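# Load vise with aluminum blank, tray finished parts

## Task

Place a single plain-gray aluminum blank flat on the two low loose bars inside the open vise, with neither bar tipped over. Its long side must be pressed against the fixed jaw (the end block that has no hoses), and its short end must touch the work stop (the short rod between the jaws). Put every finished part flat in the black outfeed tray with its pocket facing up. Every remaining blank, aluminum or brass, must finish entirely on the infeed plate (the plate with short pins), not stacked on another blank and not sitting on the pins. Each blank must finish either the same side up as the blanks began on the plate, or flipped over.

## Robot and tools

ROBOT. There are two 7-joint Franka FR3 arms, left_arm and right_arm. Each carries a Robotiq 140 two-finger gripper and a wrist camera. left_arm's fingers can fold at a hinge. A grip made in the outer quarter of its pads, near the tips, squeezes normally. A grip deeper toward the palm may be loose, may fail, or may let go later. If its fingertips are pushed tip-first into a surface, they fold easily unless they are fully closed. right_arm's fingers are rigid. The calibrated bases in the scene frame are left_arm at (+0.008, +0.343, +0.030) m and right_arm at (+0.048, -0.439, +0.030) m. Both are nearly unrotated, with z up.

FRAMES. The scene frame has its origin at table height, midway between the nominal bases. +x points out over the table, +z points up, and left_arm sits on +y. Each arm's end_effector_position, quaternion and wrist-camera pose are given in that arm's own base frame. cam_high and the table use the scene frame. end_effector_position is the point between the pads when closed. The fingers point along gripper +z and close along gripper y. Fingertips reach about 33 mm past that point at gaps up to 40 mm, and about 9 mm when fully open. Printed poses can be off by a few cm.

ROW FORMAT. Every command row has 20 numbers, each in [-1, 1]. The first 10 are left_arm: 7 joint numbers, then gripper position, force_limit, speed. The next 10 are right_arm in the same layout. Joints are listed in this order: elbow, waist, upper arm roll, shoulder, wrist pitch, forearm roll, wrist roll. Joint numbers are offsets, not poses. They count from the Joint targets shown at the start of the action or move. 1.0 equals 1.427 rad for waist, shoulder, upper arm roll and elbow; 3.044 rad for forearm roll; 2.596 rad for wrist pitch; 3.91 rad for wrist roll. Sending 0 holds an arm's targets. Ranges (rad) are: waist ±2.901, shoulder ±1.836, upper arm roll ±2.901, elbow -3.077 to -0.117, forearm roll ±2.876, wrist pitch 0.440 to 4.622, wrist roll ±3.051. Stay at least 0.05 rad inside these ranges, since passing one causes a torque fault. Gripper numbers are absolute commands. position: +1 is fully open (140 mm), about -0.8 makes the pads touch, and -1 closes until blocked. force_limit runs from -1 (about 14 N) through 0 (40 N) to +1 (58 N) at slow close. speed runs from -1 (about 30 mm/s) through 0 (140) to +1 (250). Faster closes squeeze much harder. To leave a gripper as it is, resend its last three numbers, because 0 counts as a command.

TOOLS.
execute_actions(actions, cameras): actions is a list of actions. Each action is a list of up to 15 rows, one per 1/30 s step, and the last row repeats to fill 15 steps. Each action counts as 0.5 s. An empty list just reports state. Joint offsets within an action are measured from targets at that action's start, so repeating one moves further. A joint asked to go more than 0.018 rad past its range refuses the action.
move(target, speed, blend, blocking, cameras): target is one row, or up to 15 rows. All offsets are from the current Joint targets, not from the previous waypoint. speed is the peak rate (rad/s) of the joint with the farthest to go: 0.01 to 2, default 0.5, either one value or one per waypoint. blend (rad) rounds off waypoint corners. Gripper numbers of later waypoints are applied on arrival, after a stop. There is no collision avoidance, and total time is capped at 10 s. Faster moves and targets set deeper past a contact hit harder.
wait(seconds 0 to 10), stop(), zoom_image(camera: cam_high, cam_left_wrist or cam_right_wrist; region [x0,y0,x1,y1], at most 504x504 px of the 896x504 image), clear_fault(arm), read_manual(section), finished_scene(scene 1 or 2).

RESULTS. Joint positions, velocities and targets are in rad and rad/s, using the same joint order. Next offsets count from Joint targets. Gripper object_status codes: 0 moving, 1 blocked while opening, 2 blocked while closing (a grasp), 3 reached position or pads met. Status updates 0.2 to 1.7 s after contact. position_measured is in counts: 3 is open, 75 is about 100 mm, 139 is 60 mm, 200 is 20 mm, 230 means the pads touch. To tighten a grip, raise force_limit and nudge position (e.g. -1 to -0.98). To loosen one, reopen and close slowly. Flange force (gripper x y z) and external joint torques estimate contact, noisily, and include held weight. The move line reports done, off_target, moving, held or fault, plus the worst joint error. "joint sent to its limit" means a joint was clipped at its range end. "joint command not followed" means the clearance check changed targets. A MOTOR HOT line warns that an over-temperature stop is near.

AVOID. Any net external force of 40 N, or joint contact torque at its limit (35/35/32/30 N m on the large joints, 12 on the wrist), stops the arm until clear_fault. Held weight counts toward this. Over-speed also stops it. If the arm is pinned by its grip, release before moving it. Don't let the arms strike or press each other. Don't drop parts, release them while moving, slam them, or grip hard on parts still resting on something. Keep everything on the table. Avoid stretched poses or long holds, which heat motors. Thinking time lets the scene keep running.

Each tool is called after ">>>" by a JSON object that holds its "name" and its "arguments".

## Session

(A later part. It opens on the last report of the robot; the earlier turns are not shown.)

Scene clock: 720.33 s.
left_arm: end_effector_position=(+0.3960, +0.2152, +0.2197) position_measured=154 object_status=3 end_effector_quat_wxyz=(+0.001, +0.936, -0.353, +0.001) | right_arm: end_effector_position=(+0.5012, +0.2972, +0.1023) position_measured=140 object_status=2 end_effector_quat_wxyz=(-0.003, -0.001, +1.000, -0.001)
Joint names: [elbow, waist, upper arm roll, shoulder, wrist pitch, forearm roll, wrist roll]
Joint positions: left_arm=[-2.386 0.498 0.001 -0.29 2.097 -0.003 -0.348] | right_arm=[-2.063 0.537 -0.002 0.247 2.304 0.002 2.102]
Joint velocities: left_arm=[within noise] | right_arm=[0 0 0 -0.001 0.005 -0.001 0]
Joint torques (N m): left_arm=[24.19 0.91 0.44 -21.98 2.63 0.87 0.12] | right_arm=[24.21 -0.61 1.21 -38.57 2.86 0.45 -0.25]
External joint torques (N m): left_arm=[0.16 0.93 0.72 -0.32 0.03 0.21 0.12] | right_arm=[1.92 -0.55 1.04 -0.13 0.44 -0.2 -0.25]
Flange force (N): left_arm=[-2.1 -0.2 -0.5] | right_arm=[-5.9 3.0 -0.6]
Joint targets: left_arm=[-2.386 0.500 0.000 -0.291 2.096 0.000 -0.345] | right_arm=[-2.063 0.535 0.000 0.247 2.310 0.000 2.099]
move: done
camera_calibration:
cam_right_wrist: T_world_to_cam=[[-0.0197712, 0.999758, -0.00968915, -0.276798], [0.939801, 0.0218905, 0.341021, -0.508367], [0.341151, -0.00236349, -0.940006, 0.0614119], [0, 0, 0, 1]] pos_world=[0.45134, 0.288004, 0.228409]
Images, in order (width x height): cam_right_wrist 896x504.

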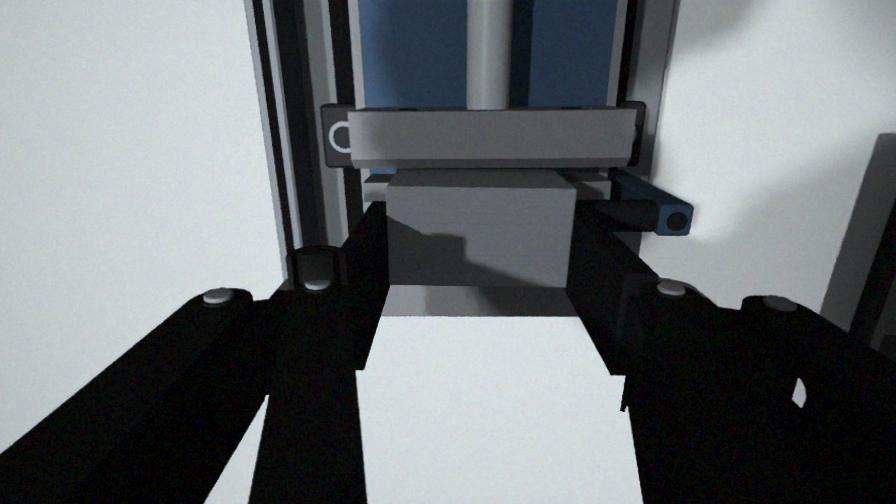

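>>> {"name": "move", "arguments": {"target": [0,0,0,0,0,0,0,-0.2,-0.05,-1,0.0035,-0.00092,0,0.00239,-0.00061,0,-0.00033,-1,-0.05,-1], "speed": 0.02, "cameras": []}}

>>> {"name": "move", "arguments": {"target": [0,0,0,0,0,0,0,-0.2,-0.05,-1,0.00234,-0.00061,0,0.0016,-0.00041,0,-0.00022,-1,-0.05,-1], "speed": 0.02, "cameras": []}}

Scene clock: 740.50 s.
left_arm: end_effector_position=(+0.3959, +0.2152, +0.2197) position_measured=154 object_status=3 end_effector_quat_wxyz=(+0.001, +0.936, -0.353, +0.001) | right_arm: end_effector_position=(+0.5020, +0.2970, +0.1014) position_measured=140 object_status=2 end_effector_quat_wxyz=(-0.003, -0.001, +1.000, -0.001)
Joint names: [elbow, waist, upper arm roll, shoulder, wrist pitch, forearm roll, wrist roll]
Joint positions: left_arm=[-2.386 0.498 0.001 -0.29 2.097 -0.003 -0.348] | right_arm=[-2.061 0.536 -0.002 0.25 2.305 0.002 2.101]
Joint velocities: within noise
Joint torques (N m): left_arm=[24.17 0.86 0.45 -21.99 2.63 0.88 0.15] | right_arm=[24.59 -0.83 1.17 -38.5 2.53 0.46 -0.25]
External joint torques (N m): left_arm=[0.15 0.86 0.71 -0.4 0.04 0.23 0.15] | right_arm=[2.22 -0.95 0.83 0.14 0.09 -0.19 -0.25]
Flange force (N): left_arm=[-2.2 0.0 -0.6] | right_arm=[-8.1 3.6 -1.1]
Joint targets: left_arm=[-2.386 0.500 0.000 -0.291 2.096 0.000 -0.345] | right_arm=[-2.058 0.534 0.000 0.250 2.308 0.000 2.098]
move: done
No camera images: "cameras" was empty.

Scene clock: 741.20 s.
left_arm: end_effector_position=(+0.3959, +0.2152, +0.2197) position_measured=154 object_status=3 end_effector_quat_wxyz=(+0.001, +0.936, -0.353, +0.001) | right_arm: end_effector_position=(+0.5033, +0.2972, +0.1015) position_measured=140 object_status=2 end_effector_quat_wxyz=(-0.003, -0.001, +1.000, -0.001)
Joint names: [elbow, waist, upper arm roll, shoulder, wrist pitch, forearm roll, wrist roll]
Joint positions: left_arm=[-2.386 0.498 0.001 -0.29 2.097 -0.003 -0.348] | right_arm=[-2.058 0.535 -0.002 0.253 2.305 0.002 2.1]
Joint velocities: within noise
Joint torques (N m): left_arm=[24.18 0.9 0.4 -21.98 2.63 0.87 0.15] | right_arm=[25.27 -0.79 1.23 -38.51 2.55 0.44 -0.26]
External joint torques (N m): left_arm=[0.09 0.91 0.67 -0.21 0.03 0.22 0.15] | right_arm=[2.88 -0.66 1.12 0.2 0.11 -0.21 -0.26]
Flange force (N): left_arm=[-2.0 -0.3 -0.3] | right_arm=[-10.3 5.4 -1.5]
Joint targets: left_arm=[-2.386 0.500 0.000 -0.291 2.096 0.000 -0.345] | right_arm=[-2.055 0.533 0.000 0.252 2.307 0.000 2.097]
move: done
No camera images: "cameras" was empty.

>>> {"name": "move", "arguments": {"target": [0,0,0,0,0,0,0,-0.2,-0.05,-1,0.00234,-0.00061,0,0.0016,-0.00041,0,-0.00022,-1,-0.05,-1], "speed": 0.02, "cameras": ["cam_right_wrist"]}}

Scene clock: 744.17 s.
left_arm: end_effector_position=(+0.3959, +0.2152, +0.2197) position_measured=154 object_status=3 end_effector_quat_wxyz=(+0.001, +0.936, -0.353, +0.001) | right_arm: end_effector_position=(+0.5046, +0.2973, +0.1015) position_measured=140 object_status=2 end_effector_quat_wxyz=(-0.002, -0.001, +1.000, -0.001)
Joint names: [elbow, waist, upper arm roll, shoulder, wrist pitch, forearm roll, wrist roll]
Joint positions: left_arm=[-2.386 0.498 0.001 -0.29 2.097 -0.003 -0.348] | right_arm=[-2.054 0.534 -0.002 0.255 2.305 0.002 2.099]
Joint velocities: within noise
Joint torques (N m): left_arm=[24.18 0.88 0.44 -21.97 2.65 0.86 0.12] | right_arm=[24.72 -0.78 1.19 -38.73 2.55 0.47 -0.22]
External joint torques (N m): left_arm=[0.19 0.85 0.67 -0.38 0.06 0.21 0.12] | right_arm=[2.3 -0.75 0.99 0.08 0.1 -0.18 -0.22]
Flange force (N): left_arm=[-2.0 -0.1 -0.6] | right_arm=[-8.1 4.0 -1.3]
Joint targets: left_arm=[-2.386 0.500 0.000 -0.291 2.096 0.000 -0.345] | right_arm=[-2.051 0.532 0.000 0.255 2.306 0.000 2.096]
move: done
camera_calibration:
cam_right_wrist: T_world_to_cam=[[-0.0196485, 0.999769, -0.00875425, -0.277005], [0.939252, 0.0214587, 0.342557, -0.510989], [0.342666, -0.00149172, -0.939456, 0.0584747], [0, 0, 0, 1]] pos_world=[0.454467, 0.287993, 0.227552]
Images, in order (width x height): cam_right_wrist 896x504.

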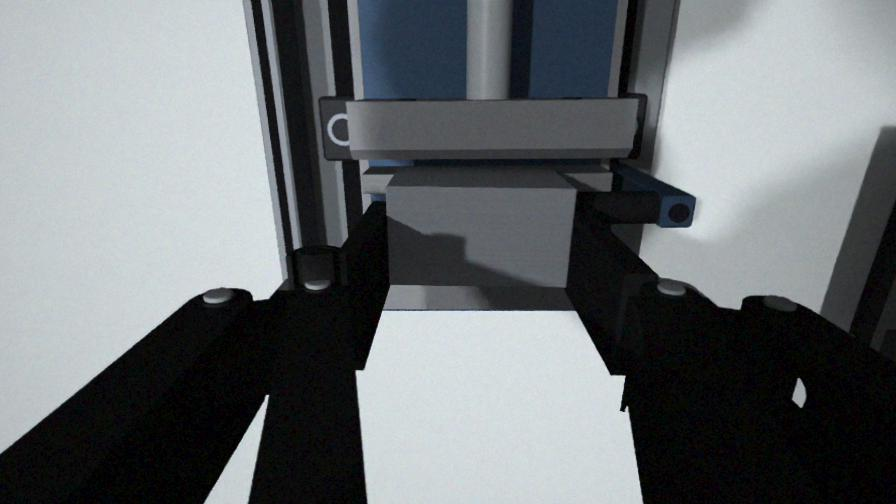

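>>> {"name": "move", "arguments": {"target": [0,0,0,0,0,0,0,-0.2,-0.05,-1,0.00234,-0.00061,0,0.0016,-0.00041,0,-0.00022,-1,-0.05,-1], "speed": 0.02, "cameras": []}}

>>> {"name": "move", "arguments": {"target": [0,0,0,0,0,0,0,-0.2,-0.05,-1,0.00234,-0.00061,0,0.0016,-0.00041,0,-0.00022,-1,-0.05,-1], "speed": 0.02, "cameras": []}}

Scene clock: 750.57 s.
left_arm: end_effector_position=(+0.3959, +0.2152, +0.2197) position_measured=154 object_status=3 end_effector_quat_wxyz=(+0.001, +0.936, -0.353, +0.001) | right_arm: end_effector_position=(+0.5048, +0.2977, +0.1009) position_measured=140 object_status=2 end_effector_quat_wxyz=(-0.003, -0.002, +1.000, -0.001)
Joint names: [elbow, waist, upper arm roll, shoulder, wrist pitch, forearm roll, wrist roll]
Joint positions: left_arm=[-2.386 0.498 0.001 -0.29 2.097 -0.003 -0.348] | right_arm=[-2.052 0.534 -0.001 0.258 2.304 0.002 2.098]
Joint velocities: within noise
Joint torques (N m): left_arm=[24.16 0.91 0.44 -21.99 2.64 0.87 0.15] | right_arm=[25.57 -1.27 0.89 -38.87 2.78 0.45 -0.17]
External joint torques (N m): left_arm=[0.04 0.91 0.7 -0.27 0.03 0.22 0.15] | right_arm=[3.17 -1.22 0.7 0 0.33 -0.2 -0.17]
Flange force (N): left_arm=[-2.2 0.0 -0.3] | right_arm=[-10.9 4.9 -1.5]
Joint targets: left_arm=[-2.386 0.500 0.000 -0.291 2.096 0.000 -0.345] | right_arm=[-2.048 0.531 0.000 0.257 2.305 0.000 2.095]
move: done
No camera images: "cameras" was empty.

Scene clock: 751.27 s.
left_arm: end_effector_position=(+0.3959, +0.2152, +0.2197) position_measured=154 object_status=3 end_effector_quat_wxyz=(+0.001, +0.936, -0.353, +0.001) | right_arm: end_effector_position=(+0.5049, +0.2978, +0.1006) position_measured=140 object_status=2 end_effector_quat_wxyz=(-0.003, -0.003, +1.000, -0.001)
Joint names: [elbow, waist, upper arm roll, shoulder, wrist pitch, forearm roll, wrist roll]
Joint positions: left_arm=[-2.386 0.498 0.001 -0.29 2.097 -0.003 -0.348] | right_arm=[-2.049 0.533 -0.001 0.26 2.302 0.002 2.096]
Joint velocities: within noise
Joint torques (N m): left_arm=[24.18 0.9 0.45 -21.94 2.64 0.87 0.11] | right_arm=[25.76 -1.49 0.62 -39.02 3.08 0.46 -0.19]
External joint torques (N m): left_arm=[0.17 0.79 0.59 -0.32 0.05 0.21 0.11] | right_arm=[3.45 -1.74 0.14 -0.21 0.66 -0.19 -0.19]
Flange force (N): left_arm=[-1.8 -0.2 -0.5] | right_arm=[-11.5 4.2 -1.3]
Joint targets: left_arm=[-2.386 0.500 0.000 -0.291 2.096 0.000 -0.345] | right_arm=[-2.045 0.530 0.000 0.259 2.304 0.000 2.094]
move: done
No camera images: "cameras" was empty.

>>> {"name": "move", "arguments": {"target": [0,0,0,0,0,0,0,-0.2,-0.05,-1,0.00415,0.00309,0,0.00284,-0.00072,0,0.00113,-1,-0.05,-1], "speed": 0.01, "cameras": ["cam_right_wrist"]}}

>>> {"name": "move", "arguments": {"target": [0,0,0,0,0,0,0,-0.2,-0.05,-1,0.00138,0.00103,0,0.00095,-0.00024,0,0.00038,-1,-0.05,-1], "speed": 0.01, "cameras": []}}

Scene clock: 759.77 s.
left_arm: end_effector_position=(+0.3959, +0.2151, +0.2197) position_measured=154 object_status=3 end_effector_quat_wxyz=(+0.001, +0.936, -0.353, +0.001) | right_arm: end_effector_position=(+0.5050, +0.2986, +0.0998) position_measured=140 object_status=2 end_effector_quat_wxyz=(-0.005, -0.004, +1.000, -0.002)
Joint names: [elbow, waist, upper arm roll, shoulder, wrist pitch, forearm roll, wrist roll]
Joint positions: left_arm=[-2.386 0.498 0.001 -0.29 2.097 -0.003 -0.348] | right_arm=[-2.044 0.534 0 0.265 2.298 0.002 2.096]
Joint velocities: within noise
Joint torques (N m): left_arm=[24.14 0.9 0.41 -21.99 2.64 0.88 0.15] | right_arm=[26.09 -0.36 0.56 -39.56 3.25 0.44 0.06]
External joint torques (N m): left_arm=[0.23 0.91 0.67 -0.46 0.06 0.23 0.15] | right_arm=[3.7 -0.35 0.32 -0.39 0.83 -0.21 0.06]
Flange force (N): left_arm=[-2.1 0.0 -0.7] | right_arm=[-10.7 6.2 -1.4]
Joint targets: left_arm=[-2.386 0.500 0.000 -0.291 2.096 0.000 -0.345] | right_arm=[-2.039 0.535 0.000 0.263 2.302 0.000 2.099]
move: done
camera_calibration:
cam_right_wrist: T_world_to_cam=[[-0.0244709, 0.999637, -0.0112914, -0.275514], [0.940913, 0.0268465, 0.337583, -0.512744], [0.337764, -0.00236323, -0.941228, 0.0595891], [0, 0, 0, 1]] pos_world=[0.455578, 0.28932, 0.22607]
Images, in order (width x height): cam_right_wrist 896x504.

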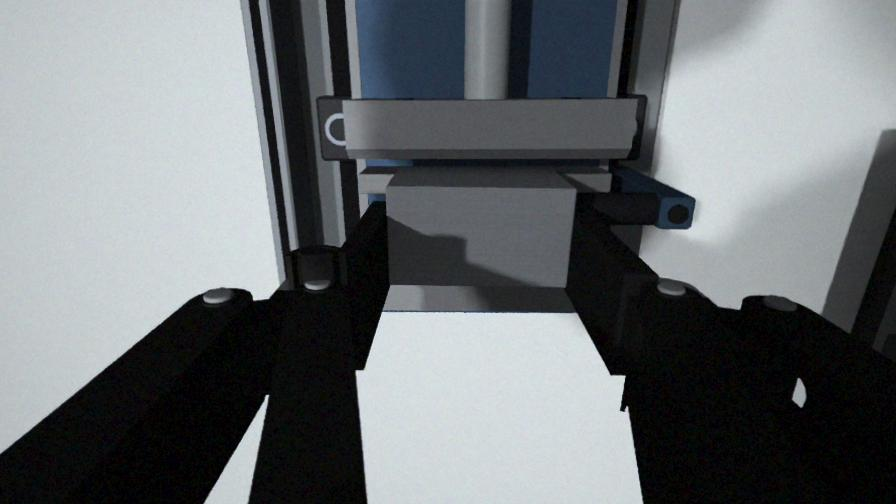

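Scene clock: 760.47 s.
left_arm: end_effector_position=(+0.3959, +0.2151, +0.2197) position_measured=154 object_status=3 end_effector_quat_wxyz=(+0.001, +0.936, -0.353, +0.001) | right_arm: end_effector_position=(+0.5050, +0.2995, +0.0996) position_measured=140 object_status=2 end_effector_quat_wxyz=(-0.005, -0.004, +1.000, -0.002)
Joint names: [elbow, waist, upper arm roll, shoulder, wrist pitch, forearm roll, wrist roll]
Joint positions: left_arm=[-2.386 0.498 0.001 -0.29 2.097 -0.003 -0.348] | right_arm=[-2.042 0.535 0 0.266 2.298 0.002 2.096]
Joint velocities: within noise
Joint torques (N m): left_arm=[24.2 0.86 0.44 -21.96 2.66 0.88 0.08] | right_arm=[26.64 -0.2 0.68 -39.72 3.23 0.46 0.13]
External joint torques (N m): left_arm=[0.28 0.85 0.69 -0.46 0.09 0.23 0.08] | right_arm=[4.38 -0.24 0.39 -0.77 0.82 -0.19 0.13]
Flange force (N): left_arm=[-1.9 -0.1 -0.7] | right_arm=[-12.0 7.3 -2.5]
Joint targets: left_arm=[-2.386 0.500 0.000 -0.291 2.096 0.000 -0.345] | right_arm=[-2.037 0.536 0.000 0.265 2.302 0.000 2.100]
move: done
No camera images: "cameras" was empty.

>>> {"name": "move", "arguments": {"target": [0,0,0,0,0,0,0,-0.2,-0.05,-1,0.00138,0.00103,0,0.00095,-0.00024,0,0.00038,-1,-0.05,-1], "speed": 0.01, "cameras": []}}

>>> {"name": "move", "arguments": {"target": [0,0,0,0,0,0,0,-0.2,-0.05,-1,0.00138,0.00103,0,0.00095,-0.00024,0,0.00038,-1,-0.05,-1], "speed": 0.01, "cameras": []}}

Scene clock: 768.70 s.
left_arm: end_effector_position=(+0.3959, +0.2151, +0.2197) position_measured=154 object_status=3 end_effector_quat_wxyz=(+0.001, +0.936, -0.353, +0.001) | right_arm: end_effector_position=(+0.5050, +0.3004, +0.0996) position_measured=140 object_status=2 end_effector_quat_wxyz=(-0.005, -0.004, +1.000, -0.002)
Joint names: [elbow, waist, upper arm roll, shoulder, wrist pitch, forearm roll, wrist roll]
Joint positions: left_arm=[-2.386 0.499 0.001 -0.29 2.097 -0.003 -0.348] | right_arm=[-2.04 0.537 0 0.268 2.297 0.002 2.097]
Joint velocities: within noise
Joint torques (N m): left_arm=[24.18 0.84 0.44 -21.96 2.64 0.89 0.12] | right_arm=[26.71 -0.22 0.71 -39.76 3.21 0.45 0.19]
External joint torques (N m): left_arm=[0.13 0.85 0.7 -0.25 0.04 0.24 0.12] | right_arm=[4.25 -0.2 0.47 -0.45 0.77 -0.2 0.19]
Flange force (N): left_arm=[-2.0 -0.3 -0.4] | right_arm=[-12.3 7.7 -2.0]
Joint targets: left_arm=[-2.386 0.500 0.000 -0.291 2.096 0.000 -0.345] | right_arm=[-2.035 0.538 0.000 0.266 2.301 0.000 2.102]
move: done
No camera images: "cameras" was empty.

Scene clock: 769.40 s.
left_arm: end_effector_position=(+0.3959, +0.2151, +0.2197) position_measured=154 object_status=3 end_effector_quat_wxyz=(+0.001, +0.936, -0.353, +0.001) | right_arm: end_effector_position=(+0.5049, +0.3014, +0.0995) position_measured=140 object_status=2 end_effector_quat_wxyz=(-0.005, -0.004, +1.000, -0.002)
Joint names: [elbow, waist, upper arm roll, shoulder, wrist pitch, forearm roll, wrist roll]
Joint positions: left_arm=[-2.386 0.499 0.001 -0.29 2.097 -0.003 -0.348] | right_arm=[-2.038 0.538 0 0.269 2.297 0.002 2.098]
Joint velocities: left_arm=[within noise] | right_arm=[0 0 -0.002 0 -0.001 0 0.004]
Joint torques (N m): left_arm=[24.18 0.87 0.44 -21.96 2.64 0.88 0.11] | right_arm=[26.37 -0.2 0.64 -39.83 3.28 0.45 0.2]
External joint torques (N m): left_arm=[0.26 0.9 0.72 -0.48 0.06 0.22 0.11] | right_arm=[4.07 -0.29 0.31 -0.79 0.87 -0.2 0.2]
Flange force (N): left_arm=[-2.1 0.0 -0.8] | right_arm=[-10.9 6.6 -2.2]
Joint targets: left_arm=[-2.386 0.500 0.000 -0.291 2.096 0.000 -0.345] | right_arm=[-2.033 0.539 0.000 0.267 2.300 0.000 2.103]
move: done
No camera images: "cameras" was empty.

>>> {"name": "move", "arguments": {"target": [0,0,0,0,0,0,0,-0.2,-0.05,-1,0.00138,0.00103,0,0.00095,-0.00024,0,0.00038,-1,-0.05,-1], "speed": 0.01, "cameras": []}}

>>> {"name": "move", "arguments": {"target": [0,0,0,0,0,0,0,-0.2,-0.05,-1,0.00138,0.00103,0,0.00095,-0.00024,0,0.00038,-1,-0.05,-1], "speed": 0.01, "cameras": ["cam_right_wrist"]}}

Scene clock: 772.23 s.
left_arm: end_effector_position=(+0.3959, +0.2151, +0.2197) position_measured=154 object_status=3 end_effector_quat_wxyz=(+0.001, +0.936, -0.353, +0.001) | right_arm: end_effector_position=(+0.5049, +0.3021, +0.0995) position_measured=140 object_status=2 end_effector_quat_wxyz=(-0.005, -0.004, +1.000, -0.002)
Joint names: [elbow, waist, upper arm roll, shoulder, wrist pitch, forearm roll, wrist roll]
Joint positions: left_arm=[-2.386 0.499 0.001 -0.29 2.097 -0.003 -0.348] | right_arm=[-2.036 0.539 0 0.27 2.296 0.002 2.099]
Joint velocities: within noise
Joint torques (N m): left_arm=[24.17 0.86 0.42 -21.95 2.64 0.86 0.1] | right_arm=[26.61 0.05 1.08 -39.89 3.34 0.45 0.21]
External joint torques (N m): left_arm=[0.1 0.79 0.6 -0.27 0.04 0.21 0.1] | right_arm=[4.28 0.15 0.91 -0.71 0.92 -0.2 0.21]
Flange force (N): left_arm=[-1.8 -0.1 -0.3] | right_arm=[-11.3 7.9 -2.1]
Joint targets: left_arm=[-2.386 0.500 0.000 -0.291 2.096 0.000 -0.345] | right_arm=[-2.031 0.541 0.000 0.269 2.300 0.000 2.105]
move: done
No camera images: "cameras" was empty.

Scene clock: 772.93 s.
left_arm: end_effector_position=(+0.3959, +0.2151, +0.2197) position_measured=154 object_status=3 end_effector_quat_wxyz=(+0.001, +0.936, -0.353, +0.001) | right_arm: end_effector_position=(+0.5049, +0.3022, +0.0995) position_measured=140 object_status=2 end_effector_quat_wxyz=(-0.005, -0.004, +1.000, -0.003)
Joint names: [elbow, waist, upper arm roll, shoulder, wrist pitch, forearm roll, wrist roll]
Joint positions: left_arm=[-2.386 0.499 0.001 -0.29 2.097 -0.003 -0.348] | right_arm=[-2.035 0.539 0 0.271 2.293 0.001 2.1]
Joint velocities: within noise
Joint torques (N m): left_arm=[24.18 0.87 0.42 -21.93 2.64 0.87 0.1] | right_arm=[26.62 0.94 1.81 -39.42 3.42 0.63 0.19]
External joint torques (N m): left_arm=[0.19 0.83 0.63 -0.3 0.05 0.22 0.1] | right_arm=[4.24 0.9 1.5 -0.15 1 -0.02 0.19]
Flange force (N): left_arm=[-1.8 -0.3 -0.5] | right_arm=[-11.8 9.5 -1.0]
Joint targets: left_arm=[-2.386 0.500 0.000 -0.291 2.096 0.000 -0.345] | right_arm=[-2.029 0.542 0.000 0.270 2.299 0.000 2.106]
move: done
camera_calibration:
cam_right_wrist: T_world_to_cam=[[-0.0260138, 0.99958, -0.012743, -0.278195], [0.941359, 0.0287843, 0.336175, -0.513373], [0.336401, -0.00325053, -0.941713, 0.060373], [0, 0, 0, 1]] pos_world=[0.455722, 0.293052, 0.225892]
Images, in order (width x height): cam_right_wrist 896x504.

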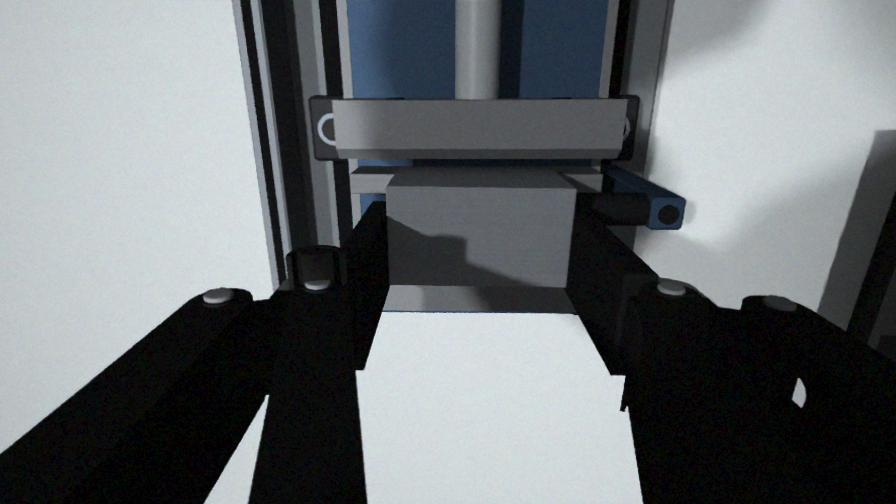

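>>> {"name": "move", "arguments": {"target": [0,0,0,0,0,0,0,-0.2,-0.05,-1,-0.00097,0,0,0.00216,0.00172,0,0,-1,-0.05,-1], "speed": 0.01, "cameras": []}}

>>> {"name": "move", "arguments": {"target": [0,0,0,0,0,0,0,-0.2,-0.05,-1,-0.00048,0,0,0.00108,0.00086,0,0,-1,-0.05,-1], "speed": 0.01, "cameras": []}}

Scene clock: 777.47 s.
left_arm: end_effector_position=(+0.3959, +0.2151, +0.2197) position_measured=154 object_status=3 end_effector_quat_wxyz=(+0.001, +0.936, -0.353, +0.001) | right_arm: end_effector_position=(+0.5049, +0.3022, +0.0986) position_measured=140 object_status=2 end_effector_quat_wxyz=(-0.006, -0.004, +1.000, -0.003)
Joint names: [elbow, waist, upper arm roll, shoulder, wrist pitch, forearm roll, wrist roll]
Joint positions: left_arm=[-2.386 0.499 0.001 -0.29 2.097 -0.003 -0.348] | right_arm=[-2.034 0.54 0 0.273 2.294 0.001 2.102]
Joint velocities: within noise
Joint torques (N m): left_arm=[24.16 0.9 0.4 -21.97 2.65 0.87 0.08] | right_arm=[25.41 0.9 1.76 -39.09 3.38 0.72 0.18]
External joint torques (N m): left_arm=[0.26 0.88 0.64 -0.49 0.08 0.21 0.08] | right_arm=[3.07 0.69 1.31 0.3 0.97 0.07 0.18]
Flange force (N): left_arm=[-2.0 0.1 -0.7] | right_arm=[-9.1 7.5 0.4]
Joint targets: left_arm=[-2.386 0.500 0.000 -0.291 2.096 0.000 -0.345] | right_arm=[-2.030 0.542 0.000 0.273 2.304 0.000 2.106]
move: done
No camera images: "cameras" was empty.

Scene clock: 778.17 s.
left_arm: end_effector_position=(+0.3959, +0.2151, +0.2197) position_measured=154 object_status=3 end_effector_quat_wxyz=(+0.001, +0.936, -0.353, +0.001) | right_arm: end_effector_position=(+0.5049, +0.3022, +0.0978) position_measured=140 object_status=2 end_effector_quat_wxyz=(-0.006, -0.004, +1.000, -0.003)
Joint names: [elbow, waist, upper arm roll, shoulder, wrist pitch, forearm roll, wrist roll]
Joint positions: left_arm=[-2.386 0.499 0.001 -0.29 2.097 -0.003 -0.348] | right_arm=[-2.034 0.54 0 0.275 2.295 0.001 2.102]
Joint velocities: within noise
Joint torques (N m): left_arm=[24.19 0.89 0.43 -21.96 2.65 0.87 0.07] | right_arm=[25.47 0.87 1.7 -39.13 3.53 0.7 0.14]
External joint torques (N m): left_arm=[0.26 0.89 0.68 -0.39 0.08 0.21 0.07] | right_arm=[3.04 0.91 1.48 0.36 1.11 0.05 0.14]
Flange force (N): left_arm=[-1.9 -0.2 -0.6] | right_arm=[-8.9 7.7 0.8]
Joint targets: left_arm=[-2.386 0.500 0.000 -0.291 2.096 0.000 -0.345] | right_arm=[-2.031 0.542 0.000 0.275 2.306 0.000 2.106]
move: off_target (right_arm); right_arm: the wrist pitch is farthest, 0.011 rad from its target
No camera images: "cameras" was empty.

>>> {"name": "execute_actions", "arguments": {"actions": [], "cameras": ["cam_right_wrist"]}}

Scene clock: 792.60 s.
left_arm: end_effector_position=(+0.3959, +0.2151, +0.2197) position_measured=154 object_status=3 end_effector_quat_wxyz=(+0.001, +0.936, -0.353, +0.001) | right_arm: end_effector_position=(+0.5049, +0.3022, +0.0977) position_measured=140 object_status=2 end_effector_quat_wxyz=(-0.006, -0.004, +1.000, -0.003)
Joint names: [elbow, waist, upper arm roll, shoulder, wrist pitch, forearm roll, wrist roll]
Joint positions: left_arm=[-2.386 0.499 0.001 -0.29 2.097 -0.003 -0.348] | right_arm=[-2.034 0.54 0 0.275 2.295 0.001 2.102]
Joint velocities: within noise
Joint torques (N m): left_arm=[24.18 0.88 0.43 -21.95 2.65 0.85 0.09] | right_arm=[25.38 0.82 1.78 -39.13 3.53 0.71 0.11]
External joint torques (N m): left_arm=[0.15 0.87 0.68 -0.35 0.05 0.2 0.09] | right_arm=[3.09 0.86 1.55 0.16 1.13 0.06 0.11]
Flange force (N): left_arm=[-2.0 -0.1 -0.5] | right_arm=[-8.6 7.4 0.5]
Joint targets: left_arm=[-2.386 0.500 0.000 -0.291 2.096 0.000 -0.345] | right_arm=[-2.031 0.542 0.000 0.275 2.306 0.000 2.106]
Tool commands: left_gripper/position=-0.2 left_gripper/force_limit=-0.05 left_gripper/speed=-1.0 right_gripper/position=-1.0 right_gripper/force_limit=-0.05 right_gripper/speed=-1.0
camera_calibration:
cam_right_wrist: T_world_to_cam=[[-0.0250334, 0.999593, -0.013709, -0.278617], [0.941775, 0.0281807, 0.335062, -0.512685], [0.335312, -0.00452305, -0.942096, 0.0596793], [0, 0, 0, 1]] pos_world=[0.455848, 0.293221, 0.224185]
Images, in order (width x height): cam_right_wrist 896x504.

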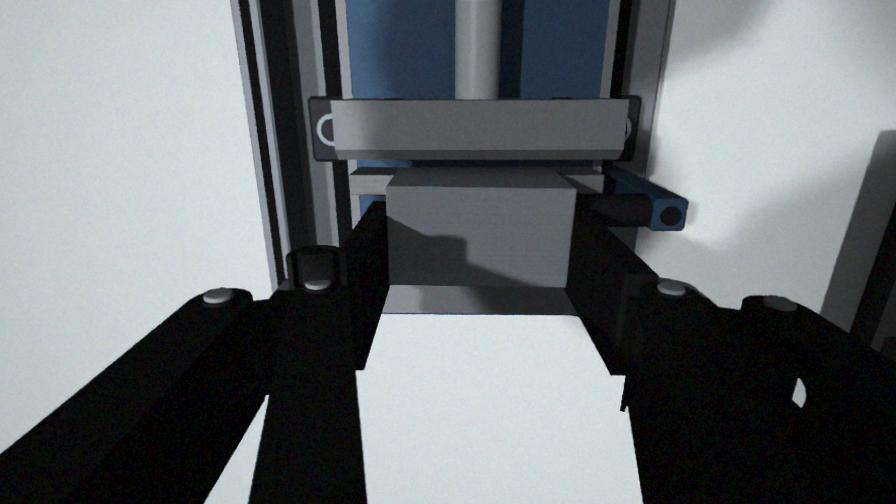

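>>> {"name": "move", "arguments": {"target": [0,0,0,0,0,0,0,-0.2,-0.05,-1,-0.000336,0,0,0.000757,0.000331,0,0,-1,-0.05,-1], "speed": 0.01, "cameras": []}}

>>> {"name": "move", "arguments": {"target": [0,0,0,0,0,0,0,-0.2,-0.05,-1,-0.000336,0,0,0.000757,0.000331,0,0,-1,-0.05,-1], "speed": 0.01, "cameras": []}}

Scene clock: 797.23 s.
left_arm: end_effector_position=(+0.3959, +0.2151, +0.2196) position_measured=154 object_status=3 end_effector_quat_wxyz=(+0.001, +0.936, -0.353, +0.001) | right_arm: end_effector_position=(+0.5049, +0.3022, +0.0972) position_measured=140 object_status=2 end_effector_quat_wxyz=(-0.006, -0.004, +1.000, -0.003)
Joint names: [elbow, waist, upper arm roll, shoulder, wrist pitch, forearm roll, wrist roll]
Joint positions: left_arm=[-2.386 0.499 0.001 -0.29 2.097 -0.003 -0.348] | right_arm=[-2.034 0.54 0 0.276 2.296 0.001 2.102]
Joint velocities: within noise
Joint torques (N m): left_arm=[24.17 0.87 0.46 -21.94 2.66 0.87 0.09] | right_arm=[25.27 0.86 1.7 -39.08 3.54 0.72 0.18]
External joint torques (N m): left_arm=[0.18 0.78 0.63 -0.32 0.07 0.21 0.09] | right_arm=[2.93 0.81 1.39 0.31 1.13 0.07 0.18]
Flange force (N): left_arm=[-1.8 -0.2 -0.4] | right_arm=[-8.4 7.3 0.9]
Joint targets: left_arm=[-2.386 0.500 0.000 -0.291 2.096 0.000 -0.345] | right_arm=[-2.031 0.542 0.000 0.276 2.307 0.000 2.106]
move: off_target (right_arm); right_arm: the wrist pitch is farthest, 0.011 rad from its target
No camera images: "cameras" was empty.

Scene clock: 797.93 s.
left_arm: end_effector_position=(+0.3959, +0.2151, +0.2196) position_measured=154 object_status=3 end_effector_quat_wxyz=(+0.001, +0.936, -0.353, +0.001) | right_arm: end_effector_position=(+0.5049, +0.3022, +0.0971) position_measured=140 object_status=2 end_effector_quat_wxyz=(-0.006, -0.004, +1.000, -0.003)
Joint names: [elbow, waist, upper arm roll, shoulder, wrist pitch, forearm roll, wrist roll]
Joint positions: left_arm=[-2.386 0.499 0.001 -0.29 2.097 -0.003 -0.348] | right_arm=[-2.034 0.54 0 0.276 2.296 0.001 2.102]
Joint velocities: within noise
Joint torques (N m): left_arm=[24.16 0.86 0.41 -21.94 2.65 0.86 0.08] | right_arm=[25.21 0.81 1.77 -38.67 3.64 0.72 0.21]
External joint torques (N m): left_arm=[0.17 0.8 0.6 -0.4 0.06 0.21 0.08] | right_arm=[2.94 0.84 1.53 0.64 1.24 0.07 0.21]
Flange force (N): left_arm=[-1.8 0.1 -0.5] | right_arm=[-9.0 7.8 1.6]
Joint targets: left_arm=[-2.386 0.500 0.000 -0.291 2.096 0.000 -0.345] | right_arm=[-2.032 0.542 0.000 0.277 2.308 0.000 2.106]
move: off_target (right_arm); right_arm: the wrist pitch is farthest, 0.012 rad from its target
No camera images: "cameras" was empty.

>>> {"name": "move", "arguments": {"target": [0,0,0,0,0,0,0,-0.2,-0.05,-1,-0.000336,0,0,0.000757,0.000331,0,0,-1,-0.05,-1], "speed": 0.01, "cameras": []}}

>>> {"name": "move", "arguments": {"target": [0,0,0,0,0,0,0,-0.2,-0.05,-1,-0.000336,0,0,0.000757,0.000331,0,0,-1,-0.05,-1], "speed": 0.01, "cameras": []}}

Scene clock: 801.27 s.
left_arm: end_effector_position=(+0.3959, +0.2151, +0.2196) position_measured=154 object_status=3 end_effector_quat_wxyz=(+0.001, +0.936, -0.353, +0.001) | right_arm: end_effector_position=(+0.5049, +0.3022, +0.0971) position_measured=140 object_status=2 end_effector_quat_wxyz=(-0.006, -0.004, +1.000, -0.003)
Joint names: [elbow, waist, upper arm roll, shoulder, wrist pitch, forearm roll, wrist roll]
Joint positions: left_arm=[-2.386 0.499 0.001 -0.29 2.097 -0.003 -0.348] | right_arm=[-2.034 0.54 0 0.276 2.296 0.001 2.102]
Joint velocities: within noise
Joint torques (N m): left_arm=[24.2 0.85 0.46 -21.95 2.64 0.87 0.11] | right_arm=[24.96 0.86 1.75 -38.04 3.75 0.71 0.14]
External joint torques (N m): left_arm=[0.17 0.85 0.71 -0.3 0.05 0.22 0.11] | right_arm=[2.64 0.86 1.49 1.29 1.33 0.06 0.14]
Flange force (N): left_arm=[-2.0 -0.3 -0.5] | right_arm=[-9.4 7.9 3.0]
Joint targets: left_arm=[-2.386 0.500 0.000 -0.291 2.096 0.000 -0.345] | right_arm=[-2.032 0.542 0.000 0.278 2.308 0.000 2.106]
move: off_target (right_arm); right_arm: the wrist pitch is farthest, 0.013 rad from its target
No camera images: "cameras" was empty.

Scene clock: 801.97 s.
left_arm: end_effector_position=(+0.3959, +0.2151, +0.2196) position_measured=154 object_status=3 end_effector_quat_wxyz=(+0.001, +0.936, -0.353, +0.001) | right_arm: end_effector_position=(+0.5049, +0.3022, +0.0971) position_measured=140 object_status=2 end_effector_quat_wxyz=(-0.006, -0.004, +1.000, -0.003)
Joint names: [elbow, waist, upper arm roll, shoulder, wrist pitch, forearm roll, wrist roll]
Joint positions: left_arm=[-2.386 0.499 0.001 -0.29 2.097 -0.003 -0.348] | right_arm=[-2.034 0.54 0 0.276 2.296 0.001 2.102]
Joint velocities: within noise
Joint torques (N m): left_arm=[24.16 0.9 0.46 -21.97 2.66 0.87 0.11] | right_arm=[24.75 0.85 1.73 -37.38 3.85 0.73 0.18]
External joint torques (N m): left_arm=[0.1 0.91 0.73 -0.32 0.06 0.21 0.11] | right_arm=[2.45 0.89 1.51 1.98 1.44 0.08 0.18]
Flange force (N): left_arm=[-2.1 0.0 -0.4] | right_arm=[-10.2 8.5 4.4]
Joint targets: left_arm=[-2.386 0.500 0.000 -0.291 2.096 0.000 -0.345] | right_arm=[-2.033 0.542 0.000 0.279 2.309 0.000 2.106]
move: off_target (right_arm); right_arm: the wrist pitch is farthest, 0.013 rad from its target
No camera images: "cameras" was empty.

>>> {"name": "move", "arguments": {"target": [0,0,0,0,0,0,0,-0.2,-0.05,-1,-0.000336,0,0,0.000757,0.000331,0,0,-1,-0.05,-1], "speed": 0.01, "cameras": ["cam_high"]}}

Scene clock: 807.40 s.
left_arm: end_effector_position=(+0.3959, +0.2151, +0.2196) position_measured=154 object_status=3 end_effector_quat_wxyz=(+0.001, +0.936, -0.353, +0.001) | right_arm: end_effector_position=(+0.5049, +0.3022, +0.0971) position_measured=140 object_status=2 end_effector_quat_wxyz=(-0.006, -0.004, +1.000, -0.003)
Joint names: [elbow, waist, upper arm roll, shoulder, wrist pitch, forearm roll, wrist roll]
Joint positions: left_arm=[-2.386 0.499 0.001 -0.29 2.097 -0.003 -0.348] | right_arm=[-2.034 0.54 0 0.276 2.296 0.001 2.102]
Joint velocities: within noise
Joint torques (N m): left_arm=[24.16 0.84 0.46 -21.99 2.65 0.86 0.14] | right_arm=[24.51 0.79 1.76 -36.72 3.96 0.72 0.17]
External joint torques (N m): left_arm=[0.09 0.77 0.64 -0.3 0.05 0.21 0.14] | right_arm=[2.02 0.99 1.67 2.91 1.52 0.08 0.17]
Flange force (N): left_arm=[-2.0 0.0 -0.3] | right_arm=[-10.7 9.0 6.3]
Joint targets: left_arm=[-2.386 0.500 0.000 -0.291 2.096 0.000 -0.345] | right_arm=[-2.033 0.542 0.000 0.280 2.310 0.000 2.106]
move: off_target (right_arm); right_arm: the wrist pitch is farthest, 0.014 rad from its target
Images, in order (width x height): cam_high 896x504.

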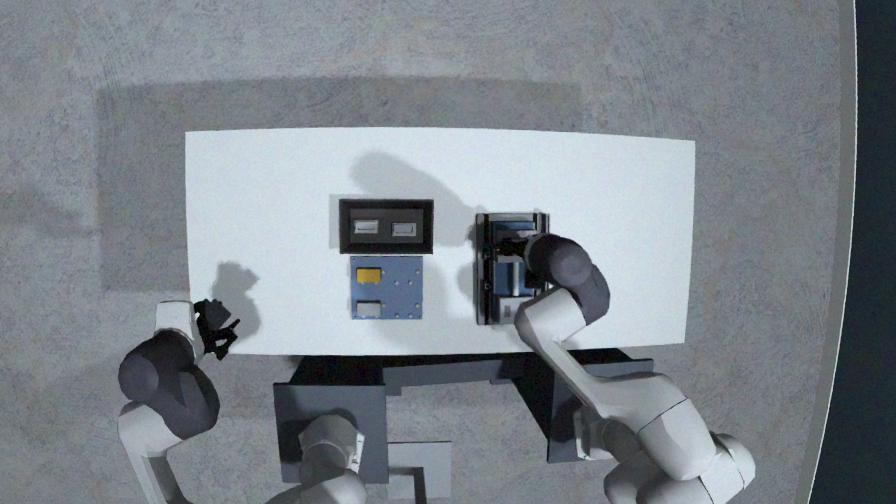

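>>> {"name": "move", "arguments": {"target": [0,0,0,0,0,0,0,-0.2,-0.05,-1,0.00084,0,0,-0.00189,-0.00083,0,0,-1,-0.05,-1], "speed": 0.01, "cameras": []}}

Scene clock: 841.00 s.
left_arm: end_effector_position=(+0.3959, +0.2151, +0.2196) position_measured=154 object_status=3 end_effector_quat_wxyz=(+0.001, +0.936, -0.353, +0.001) | right_arm: end_effector_position=(+0.5049, +0.3022, +0.0971) position_measured=140 object_status=2 end_effector_quat_wxyz=(-0.006, -0.004, +1.000, -0.003)
Joint names: [elbow, waist, upper arm roll, shoulder, wrist pitch, forearm roll, wrist roll]
Joint positions: left_arm=[-2.386 0.499 0.001 -0.29 2.097 -0.003 -0.348] | right_arm=[-2.034 0.54 0 0.276 2.296 0.001 2.102]
Joint velocities: within noise
Joint torques (N m): left_arm=[24.14 0.88 0.45 -21.95 2.67 0.86 0.06] | right_arm=[24.85 0.84 1.72 -37.84 3.92 0.74 0.14]
External joint torques (N m): left_arm=[0.01 0.81 0.64 -0.19 0.05 0.2 0.06] | right_arm=[2.55 0.95 1.55 1.52 1.51 0.09 0.14]
Flange force (N): left_arm=[-1.8 -0.1 -0.1] | right_arm=[-9.3 8.1 3.8]
Joint targets: left_arm=[-2.386 0.500 0.000 -0.291 2.096 0.000 -0.345] | right_arm=[-2.032 0.542 0.000 0.277 2.308 0.000 2.106]
move: off_target (right_arm); right_arm: the wrist pitch is farthest, 0.012 rad from its target
No camera images: "cameras" was empty.

>>> {"name": "move", "arguments": {"target": [0,0,0,0,0,0,0,-0.2,-0.05,-1,0,0,0,0,0,0,0,0.05,-0.05,-1], "speed": 0.01, "cameras": ["cam_right_wrist"]}}

Scene clock: 844.53 s.
left_arm: end_effector_position=(+0.3959, +0.2151, +0.2196) position_measured=154 object_status=3 end_effector_quat_wxyz=(+0.001, +0.936, -0.353, +0.001) | right_arm: end_effector_position=(+0.5067, +0.3039, +0.0976) position_measured=123 object_status=0 end_effector_quat_wxyz=(-0.003, -0.004, +1.000, -0.001)
Joint names: [elbow, waist, upper arm roll, shoulder, wrist pitch, forearm roll, wrist roll]
Joint positions: left_arm=[-2.386 0.499 0.001 -0.29 2.097 -0.003 -0.348] | right_arm=[-2.034 0.541 0 0.277 2.303 0.001 2.103]
Joint velocities: within noise
Joint torques (N m): left_arm=[24.19 0.86 0.43 -21.92 2.66 0.87 0.12] | right_arm=[24.04 0.11 1.01 -38.49 2.66 0.65 0.05]
External joint torques (N m): left_arm=[0.21 0.8 0.62 -0.28 0.07 0.21 0.12] | right_arm=[1.7 0.16 0.8 0.86 0.23 0 0.05]
Flange force (N): left_arm=[-1.8 -0.4 -0.5] | right_arm=[-7.1 5.0 0.7]
Joint targets: left_arm=[-2.386 0.500 0.000 -0.291 2.096 0.000 -0.345] | right_arm=[-2.032 0.542 0.000 0.277 2.308 0.000 2.106]
move: done
camera_calibration:
cam_right_wrist: T_world_to_cam=[[-0.0249438, 0.999636, -0.010256, -0.280728], [0.939697, 0.0269462, 0.340946, -0.513547], [0.341098, -0.00113302, -0.940027, 0.0548061], [0, 0, 0, 1]] pos_world=[0.456882, 0.294526, 0.223732]
Images, in order (width x height): cam_right_wrist 896x504.

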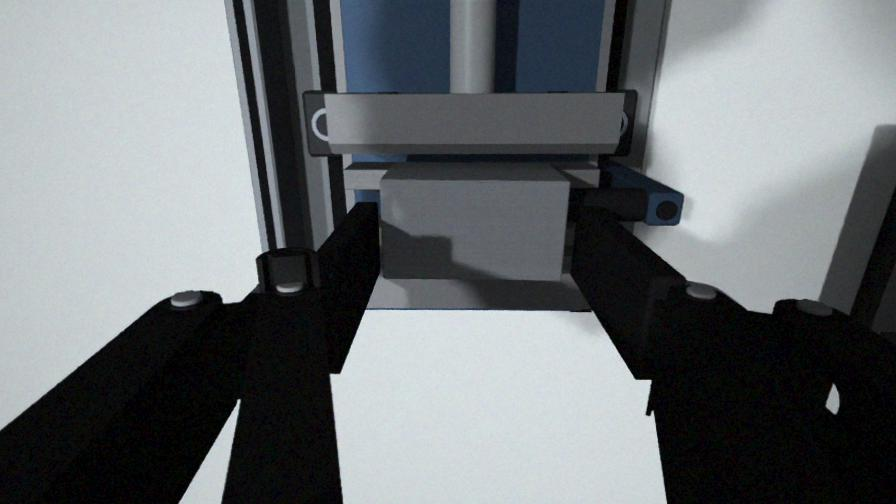

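>>> {"name": "move", "arguments": {"target": [0,0,0,0,0,0,0,-0.2,-0.05,-1,0.00477,0,0,-0.01275,-0.00921,0,0,0.05,-0.05,-1], "speed": 0.02, "cameras": ["cam_right_wrist"]}}

Scene clock: 864.30 s.
left_arm: end_effector_position=(+0.3959, +0.2151, +0.2196) position_measured=154 object_status=3 end_effector_quat_wxyz=(+0.001, +0.936, -0.353, +0.001) | right_arm: end_effector_position=(+0.5089, +0.3053, +0.1087) position_measured=123 object_status=3 end_effector_quat_wxyz=(+0.001, -0.004, +1.000, +0.001)
Joint names: [elbow, waist, upper arm roll, shoulder, wrist pitch, forearm roll, wrist roll]
Joint positions: left_arm=[-2.386 0.499 0.001 -0.29 2.097 -0.003 -0.348] | right_arm=[-2.027 0.541 0 0.261 2.289 0.001 2.103]
Joint velocities: left_arm=[within noise] | right_arm=[-0.001 0 0 -0.001 -0.004 0 0.001]
Joint torques (N m): left_arm=[24.19 0.91 0.45 -21.9 2.65 0.87 0.07] | right_arm=[24.36 0.11 1.08 -39.07 2.11 0.68 0.05]
External joint torques (N m): left_arm=[0.08 0.91 0.7 -0.12 0.04 0.22 0.07] | right_arm=[1.77 0.14 0.86 0.11 -0.34 0.01 0.05]
Flange force (N): left_arm=[-1.8 -0.6 -0.2] | right_arm=[-6.2 4.5 -1.9]
Joint targets: left_arm=[-2.386 0.500 0.000 -0.291 2.096 0.000 -0.345] | right_arm=[-2.025 0.542 0.000 0.259 2.284 0.000 2.106]
move: done
camera_calibration:
cam_right_wrist: T_world_to_cam=[[-0.024542, 0.99968, -0.00614125, -0.282574], [0.93725, 0.0251457, 0.347751, -0.518336], [0.347794, 0.00277861, -0.937567, 0.0595931], [0, 0, 0, 1]] pos_world=[0.458149, 0.295352, 0.234389]
Images, in order (width x height): cam_right_wrist 896x504.

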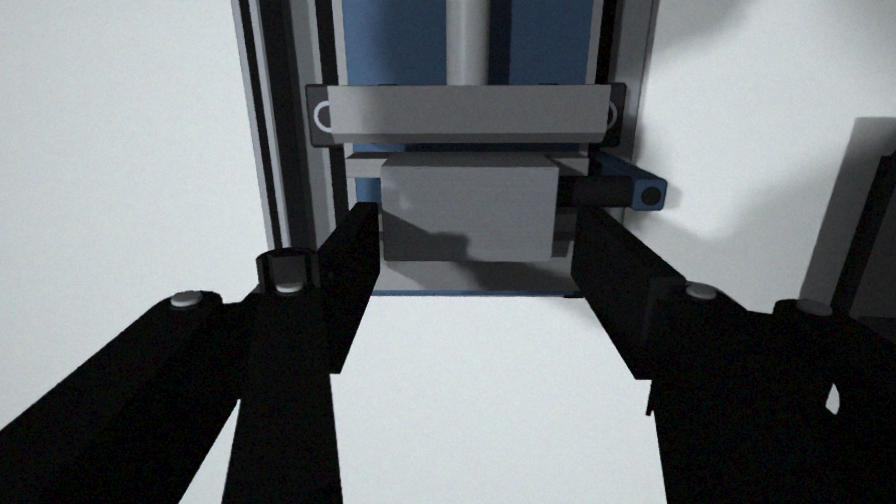

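>>> {"name": "move", "arguments": {"target": [0,0,0,0,0,0,0,-0.2,-0.05,-1,0.04997,0,0,-0.06161,-0.06134,0,0,0.05,-0.05,-1], "speed": 0.12, "cameras": ["cam_right_wrist"]}}

>>> {"name": "zoom_image", "arguments": {"camera": "cam_right_wrist", "region": [280, 20, 680, 245]}}

Scene clock: 868.47 s.
left_arm: end_effector_position=(+0.3958, +0.2151, +0.2196) position_measured=154 object_status=3 end_effector_quat_wxyz=(+0.001, +0.936, -0.353, +0.001) | right_arm: end_effector_position=(+0.5093, +0.3056, +0.1793) position_measured=123 object_status=3 end_effector_quat_wxyz=(+0.001, -0.004, +1.000, +0.001)
Joint names: [elbow, waist, upper arm roll, shoulder, wrist pitch, forearm roll, wrist roll]
Joint positions: left_arm=[-2.386 0.499 0.001 -0.29 2.097 -0.003 -0.348] | right_arm=[-1.955 0.541 0 0.172 2.13 0.001 2.103]
Joint velocities: left_arm=[within noise] | right_arm=[0 0.001 0 0 -0.005 0 -0.001]
Joint torques (N m): left_arm=[24.18 0.9 0.43 -21.92 2.67 0.87 0.09] | right_arm=[25.41 0.1 0.91 -36.97 2.06 0.77 0.11]
External joint torques (N m): left_arm=[0.17 0.88 0.68 -0.3 0.07 0.21 0.09] | right_arm=[1.54 0.1 0.74 0.59 -0.4 0.03 0.11]
Flange force (N): left_arm=[-1.9 -0.3 -0.4] | right_arm=[-6.6 4.9 -2.3]
Joint targets: left_arm=[-2.386 0.500 0.000 -0.291 2.096 0.000 -0.345] | right_arm=[-1.954 0.542 0.000 0.171 2.125 0.000 2.106]
move: done
camera_calibration:
cam_right_wrist: T_world_to_cam=[[-0.0245991, 0.999682, -0.00546376, -0.282521], [0.936924, 0.0249603, 0.34864, -0.543203], [0.348665, 0.00345707, -0.937241, 0.124973], [0, 0, 0, 1]] pos_world=[0.458417, 0.295558, 0.304969]
Images, in order (width x height): cam_right_wrist 896x504.

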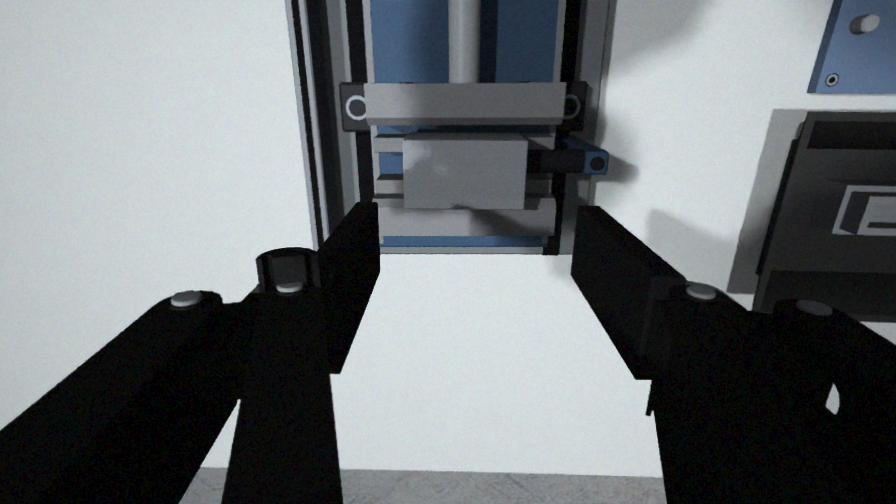

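Scaled by 1.260 from the camera's 896x504 image, which has a finer 1280x720 frame.

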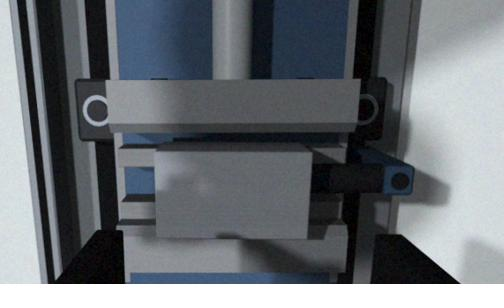

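>>> {"name": "zoom_image", "arguments": {"camera": "cam_right_wrist", "region": [365, 115, 565, 228]}}

>>> {"name": "zoom_image", "arguments": {"camera": "cam_right_wrist", "region": [500, 125, 620, 225]}}

Scaled by 2.520 from the camera's 896x504 image, which has a finer 1280x720 frame.

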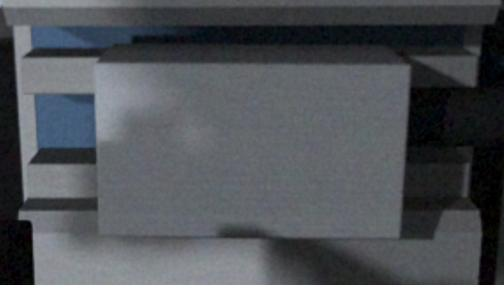

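Scaled by 4.200 from the camera's 896x504 image, which has a finer 1280x720 frame.

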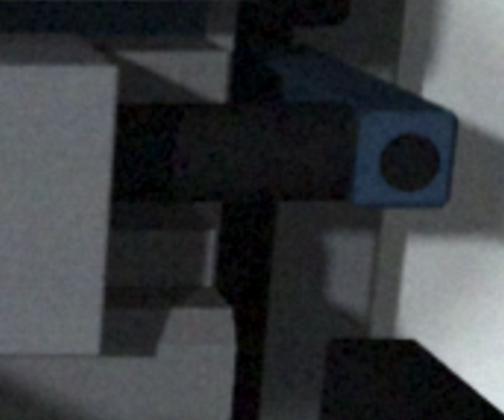

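>>> {"name": "move", "arguments": {"target": [0,0,0,0,0,0,0,-0.2,-0.05,-1,0.21051,-0.04261,0,0.14625,-0.03532,0,-0.01555,0.05,-0.05,-1], "speed": 0.25, "cameras": ["cam_right_wrist"]}}

>>> {"name": "zoom_image", "arguments": {"camera": "cam_right_wrist", "region": [360, 0, 600, 135]}}

Scene clock: 896.60 s.
left_arm: end_effector_position=(+0.3958, +0.2151, +0.2196) position_measured=154 object_status=3 end_effector_quat_wxyz=(+0.001, +0.936, -0.353, +0.001) | right_arm: end_effector_position=(+0.5874, +0.3077, +0.1803) position_measured=123 object_status=3 end_effector_quat_wxyz=(+0.002, -0.001, +1.000, +0.001)
Joint names: [elbow, waist, upper arm roll, shoulder, wrist pitch, forearm roll, wrist roll]
Joint positions: left_arm=[-2.386 0.499 0.001 -0.29 2.097 -0.003 -0.348] | right_arm=[-1.655 0.483 0 0.379 2.038 0.001 2.05]
Joint velocities: left_arm=[within noise] | right_arm=[0 0 0 0 -0.002 0.001 -0.007]
Joint torques (N m): left_arm=[24.15 0.86 0.45 -21.91 2.67 0.86 0.06] | right_arm=[26.27 -0.5 1.15 -43.29 2.14 0.78 -0.19]
External joint torques (N m): left_arm=[0.19 0.72 0.55 -0.35 0.08 0.2 0.07] | right_arm=[1.83 -0.38 0.89 1.32 -0.33 0.01 -0.19]
Flange force (N): left_arm=[-1.6 0.0 -0.5] | right_arm=[-12.2 6.0 -2.1]
Joint targets: left_arm=[-2.386 0.500 0.000 -0.291 2.096 0.000 -0.345] | right_arm=[-1.654 0.481 0.000 0.380 2.033 0.000 2.045]
move: done
camera_calibration:
cam_right_wrist: T_world_to_cam=[[-0.0198316, 0.99979, -0.00516808, -0.285625], [0.936664, 0.0203868, 0.349636, -0.615396], [0.349668, 0.00209308, -0.936872, 0.0983733], [0, 0, 0, 1]] pos_world=[0.536357, 0.297905, 0.305851]
Images, in order (width x height): cam_right_wrist 896x504.

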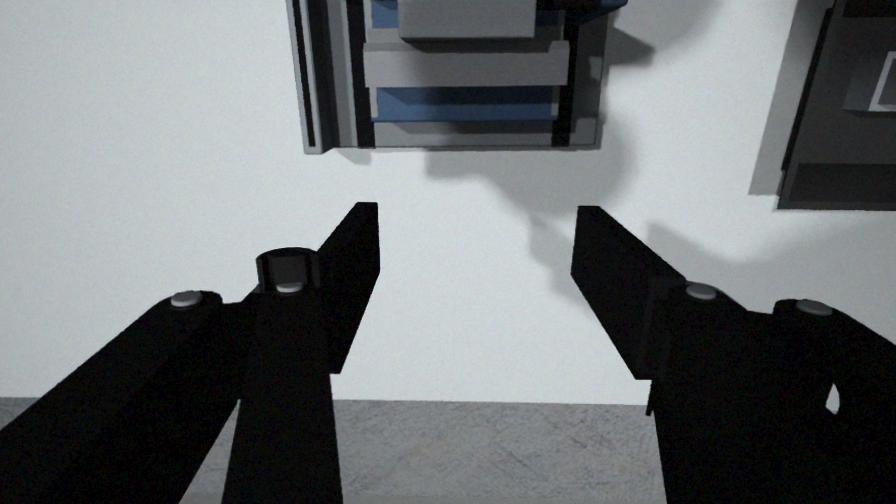

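Scaled by 2.100 from the camera's 896x504 image, which has a finer 1280x720 frame.

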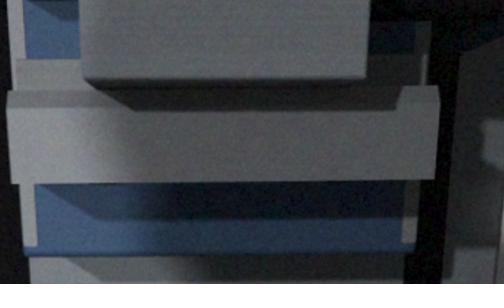

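>>> {"name": "zoom_image", "arguments": {"camera": "cam_right_wrist", "region": [390, 20, 480, 70]}}

>>> {"name": "zoom_image", "arguments": {"camera": "cam_right_wrist", "region": [490, 20, 580, 70]}}

Scaled by 5.600 from the camera's 896x504 image, which has a finer 1280x720 frame.

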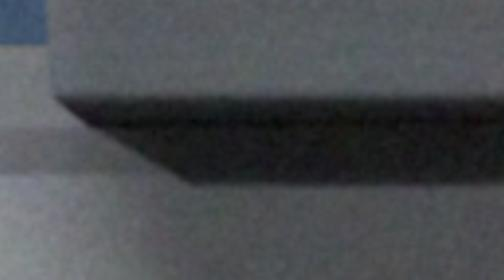

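Scaled by 5.600 from the camera's 896x504 image, which has a finer 1280x720 frame.

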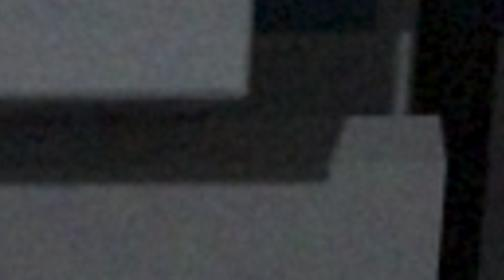

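>>> {"name": "move", "arguments": {"target": [0,0,0,0,0,0,0,-0.2,-0.05,-1,-0.36495,0.05777,0,-0.20327,0.08887,0,0.01745,-0.8,-0.05,-0.6], "speed": 0.35, "cameras": ["cam_right_wrist"]}}

>>> {"name": "zoom_image", "arguments": {"camera": "cam_right_wrist", "region": [320, 60, 640, 240]}}

Scene clock: 1031.17 s.
left_arm: end_effector_position=(+0.3958, +0.2151, +0.2196) position_measured=154 object_status=3 end_effector_quat_wxyz=(+0.001, +0.936, -0.353, +0.001) | right_arm: end_effector_position=(+0.4616, +0.2907, +0.1392) position_measured=229 object_status=3 end_effector_quat_wxyz=(-0.002, -0.012, +1.000, -0.001)
Joint names: [elbow, waist, upper arm roll, shoulder, wrist pitch, forearm roll, wrist roll]
Joint positions: left_arm=[-2.386 0.499 0.001 -0.29 2.097 -0.003 -0.348] | right_arm=[-2.173 0.562 0 0.092 2.259 0.001 2.109]
Joint velocities: left_arm=[within noise] | right_arm=[0 -0.001 0 -0.001 0.004 0 0.005]
Joint torques (N m): left_arm=[24.16 0.85 0.52 -21.88 2.67 0.87 0.13] | right_arm=[23.91 0.07 0.83 -33.77 2.66 0.69 0.07]
External joint torques (N m): left_arm=[0.08 0.83 0.75 -0.17 0.07 0.21 0.13] | right_arm=[1.17 0.06 0.73 -0.05 0.23 0.02 0.07]
Flange force (N): left_arm=[-2.0 -0.4 -0.1] | right_arm=[-2.9 2.7 -0.7]
Joint targets: left_arm=[-2.386 0.500 0.000 -0.291 2.096 0.000 -0.345] | right_arm=[-2.174 0.564 0.000 0.090 2.264 0.000 2.113]
move: done
camera_calibration:
cam_right_wrist: T_world_to_cam=[[-0.0406945, 0.999127, -0.00945285, -0.260873], [0.938738, 0.0414718, 0.342127, -0.488911], [0.34222, 0.00504892, -0.939606, 0.106915], [0, 0, 0, 1]] pos_world=[0.411755, 0.280381, 0.265262]
Images, in order (width x height): cam_right_wrist 896x504.

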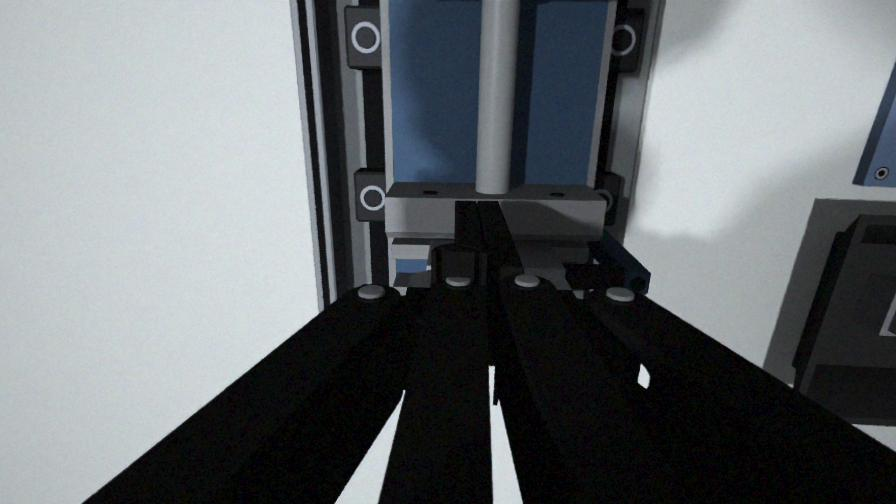

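Scaled by 1.575 from the camera's 896x504 image, which has a finer 1280x720 frame.

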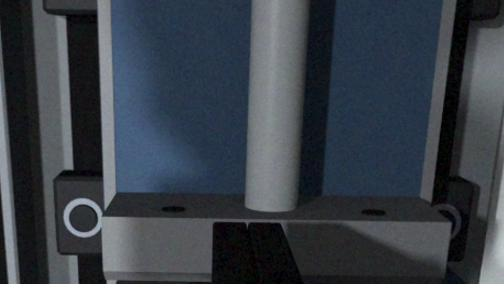

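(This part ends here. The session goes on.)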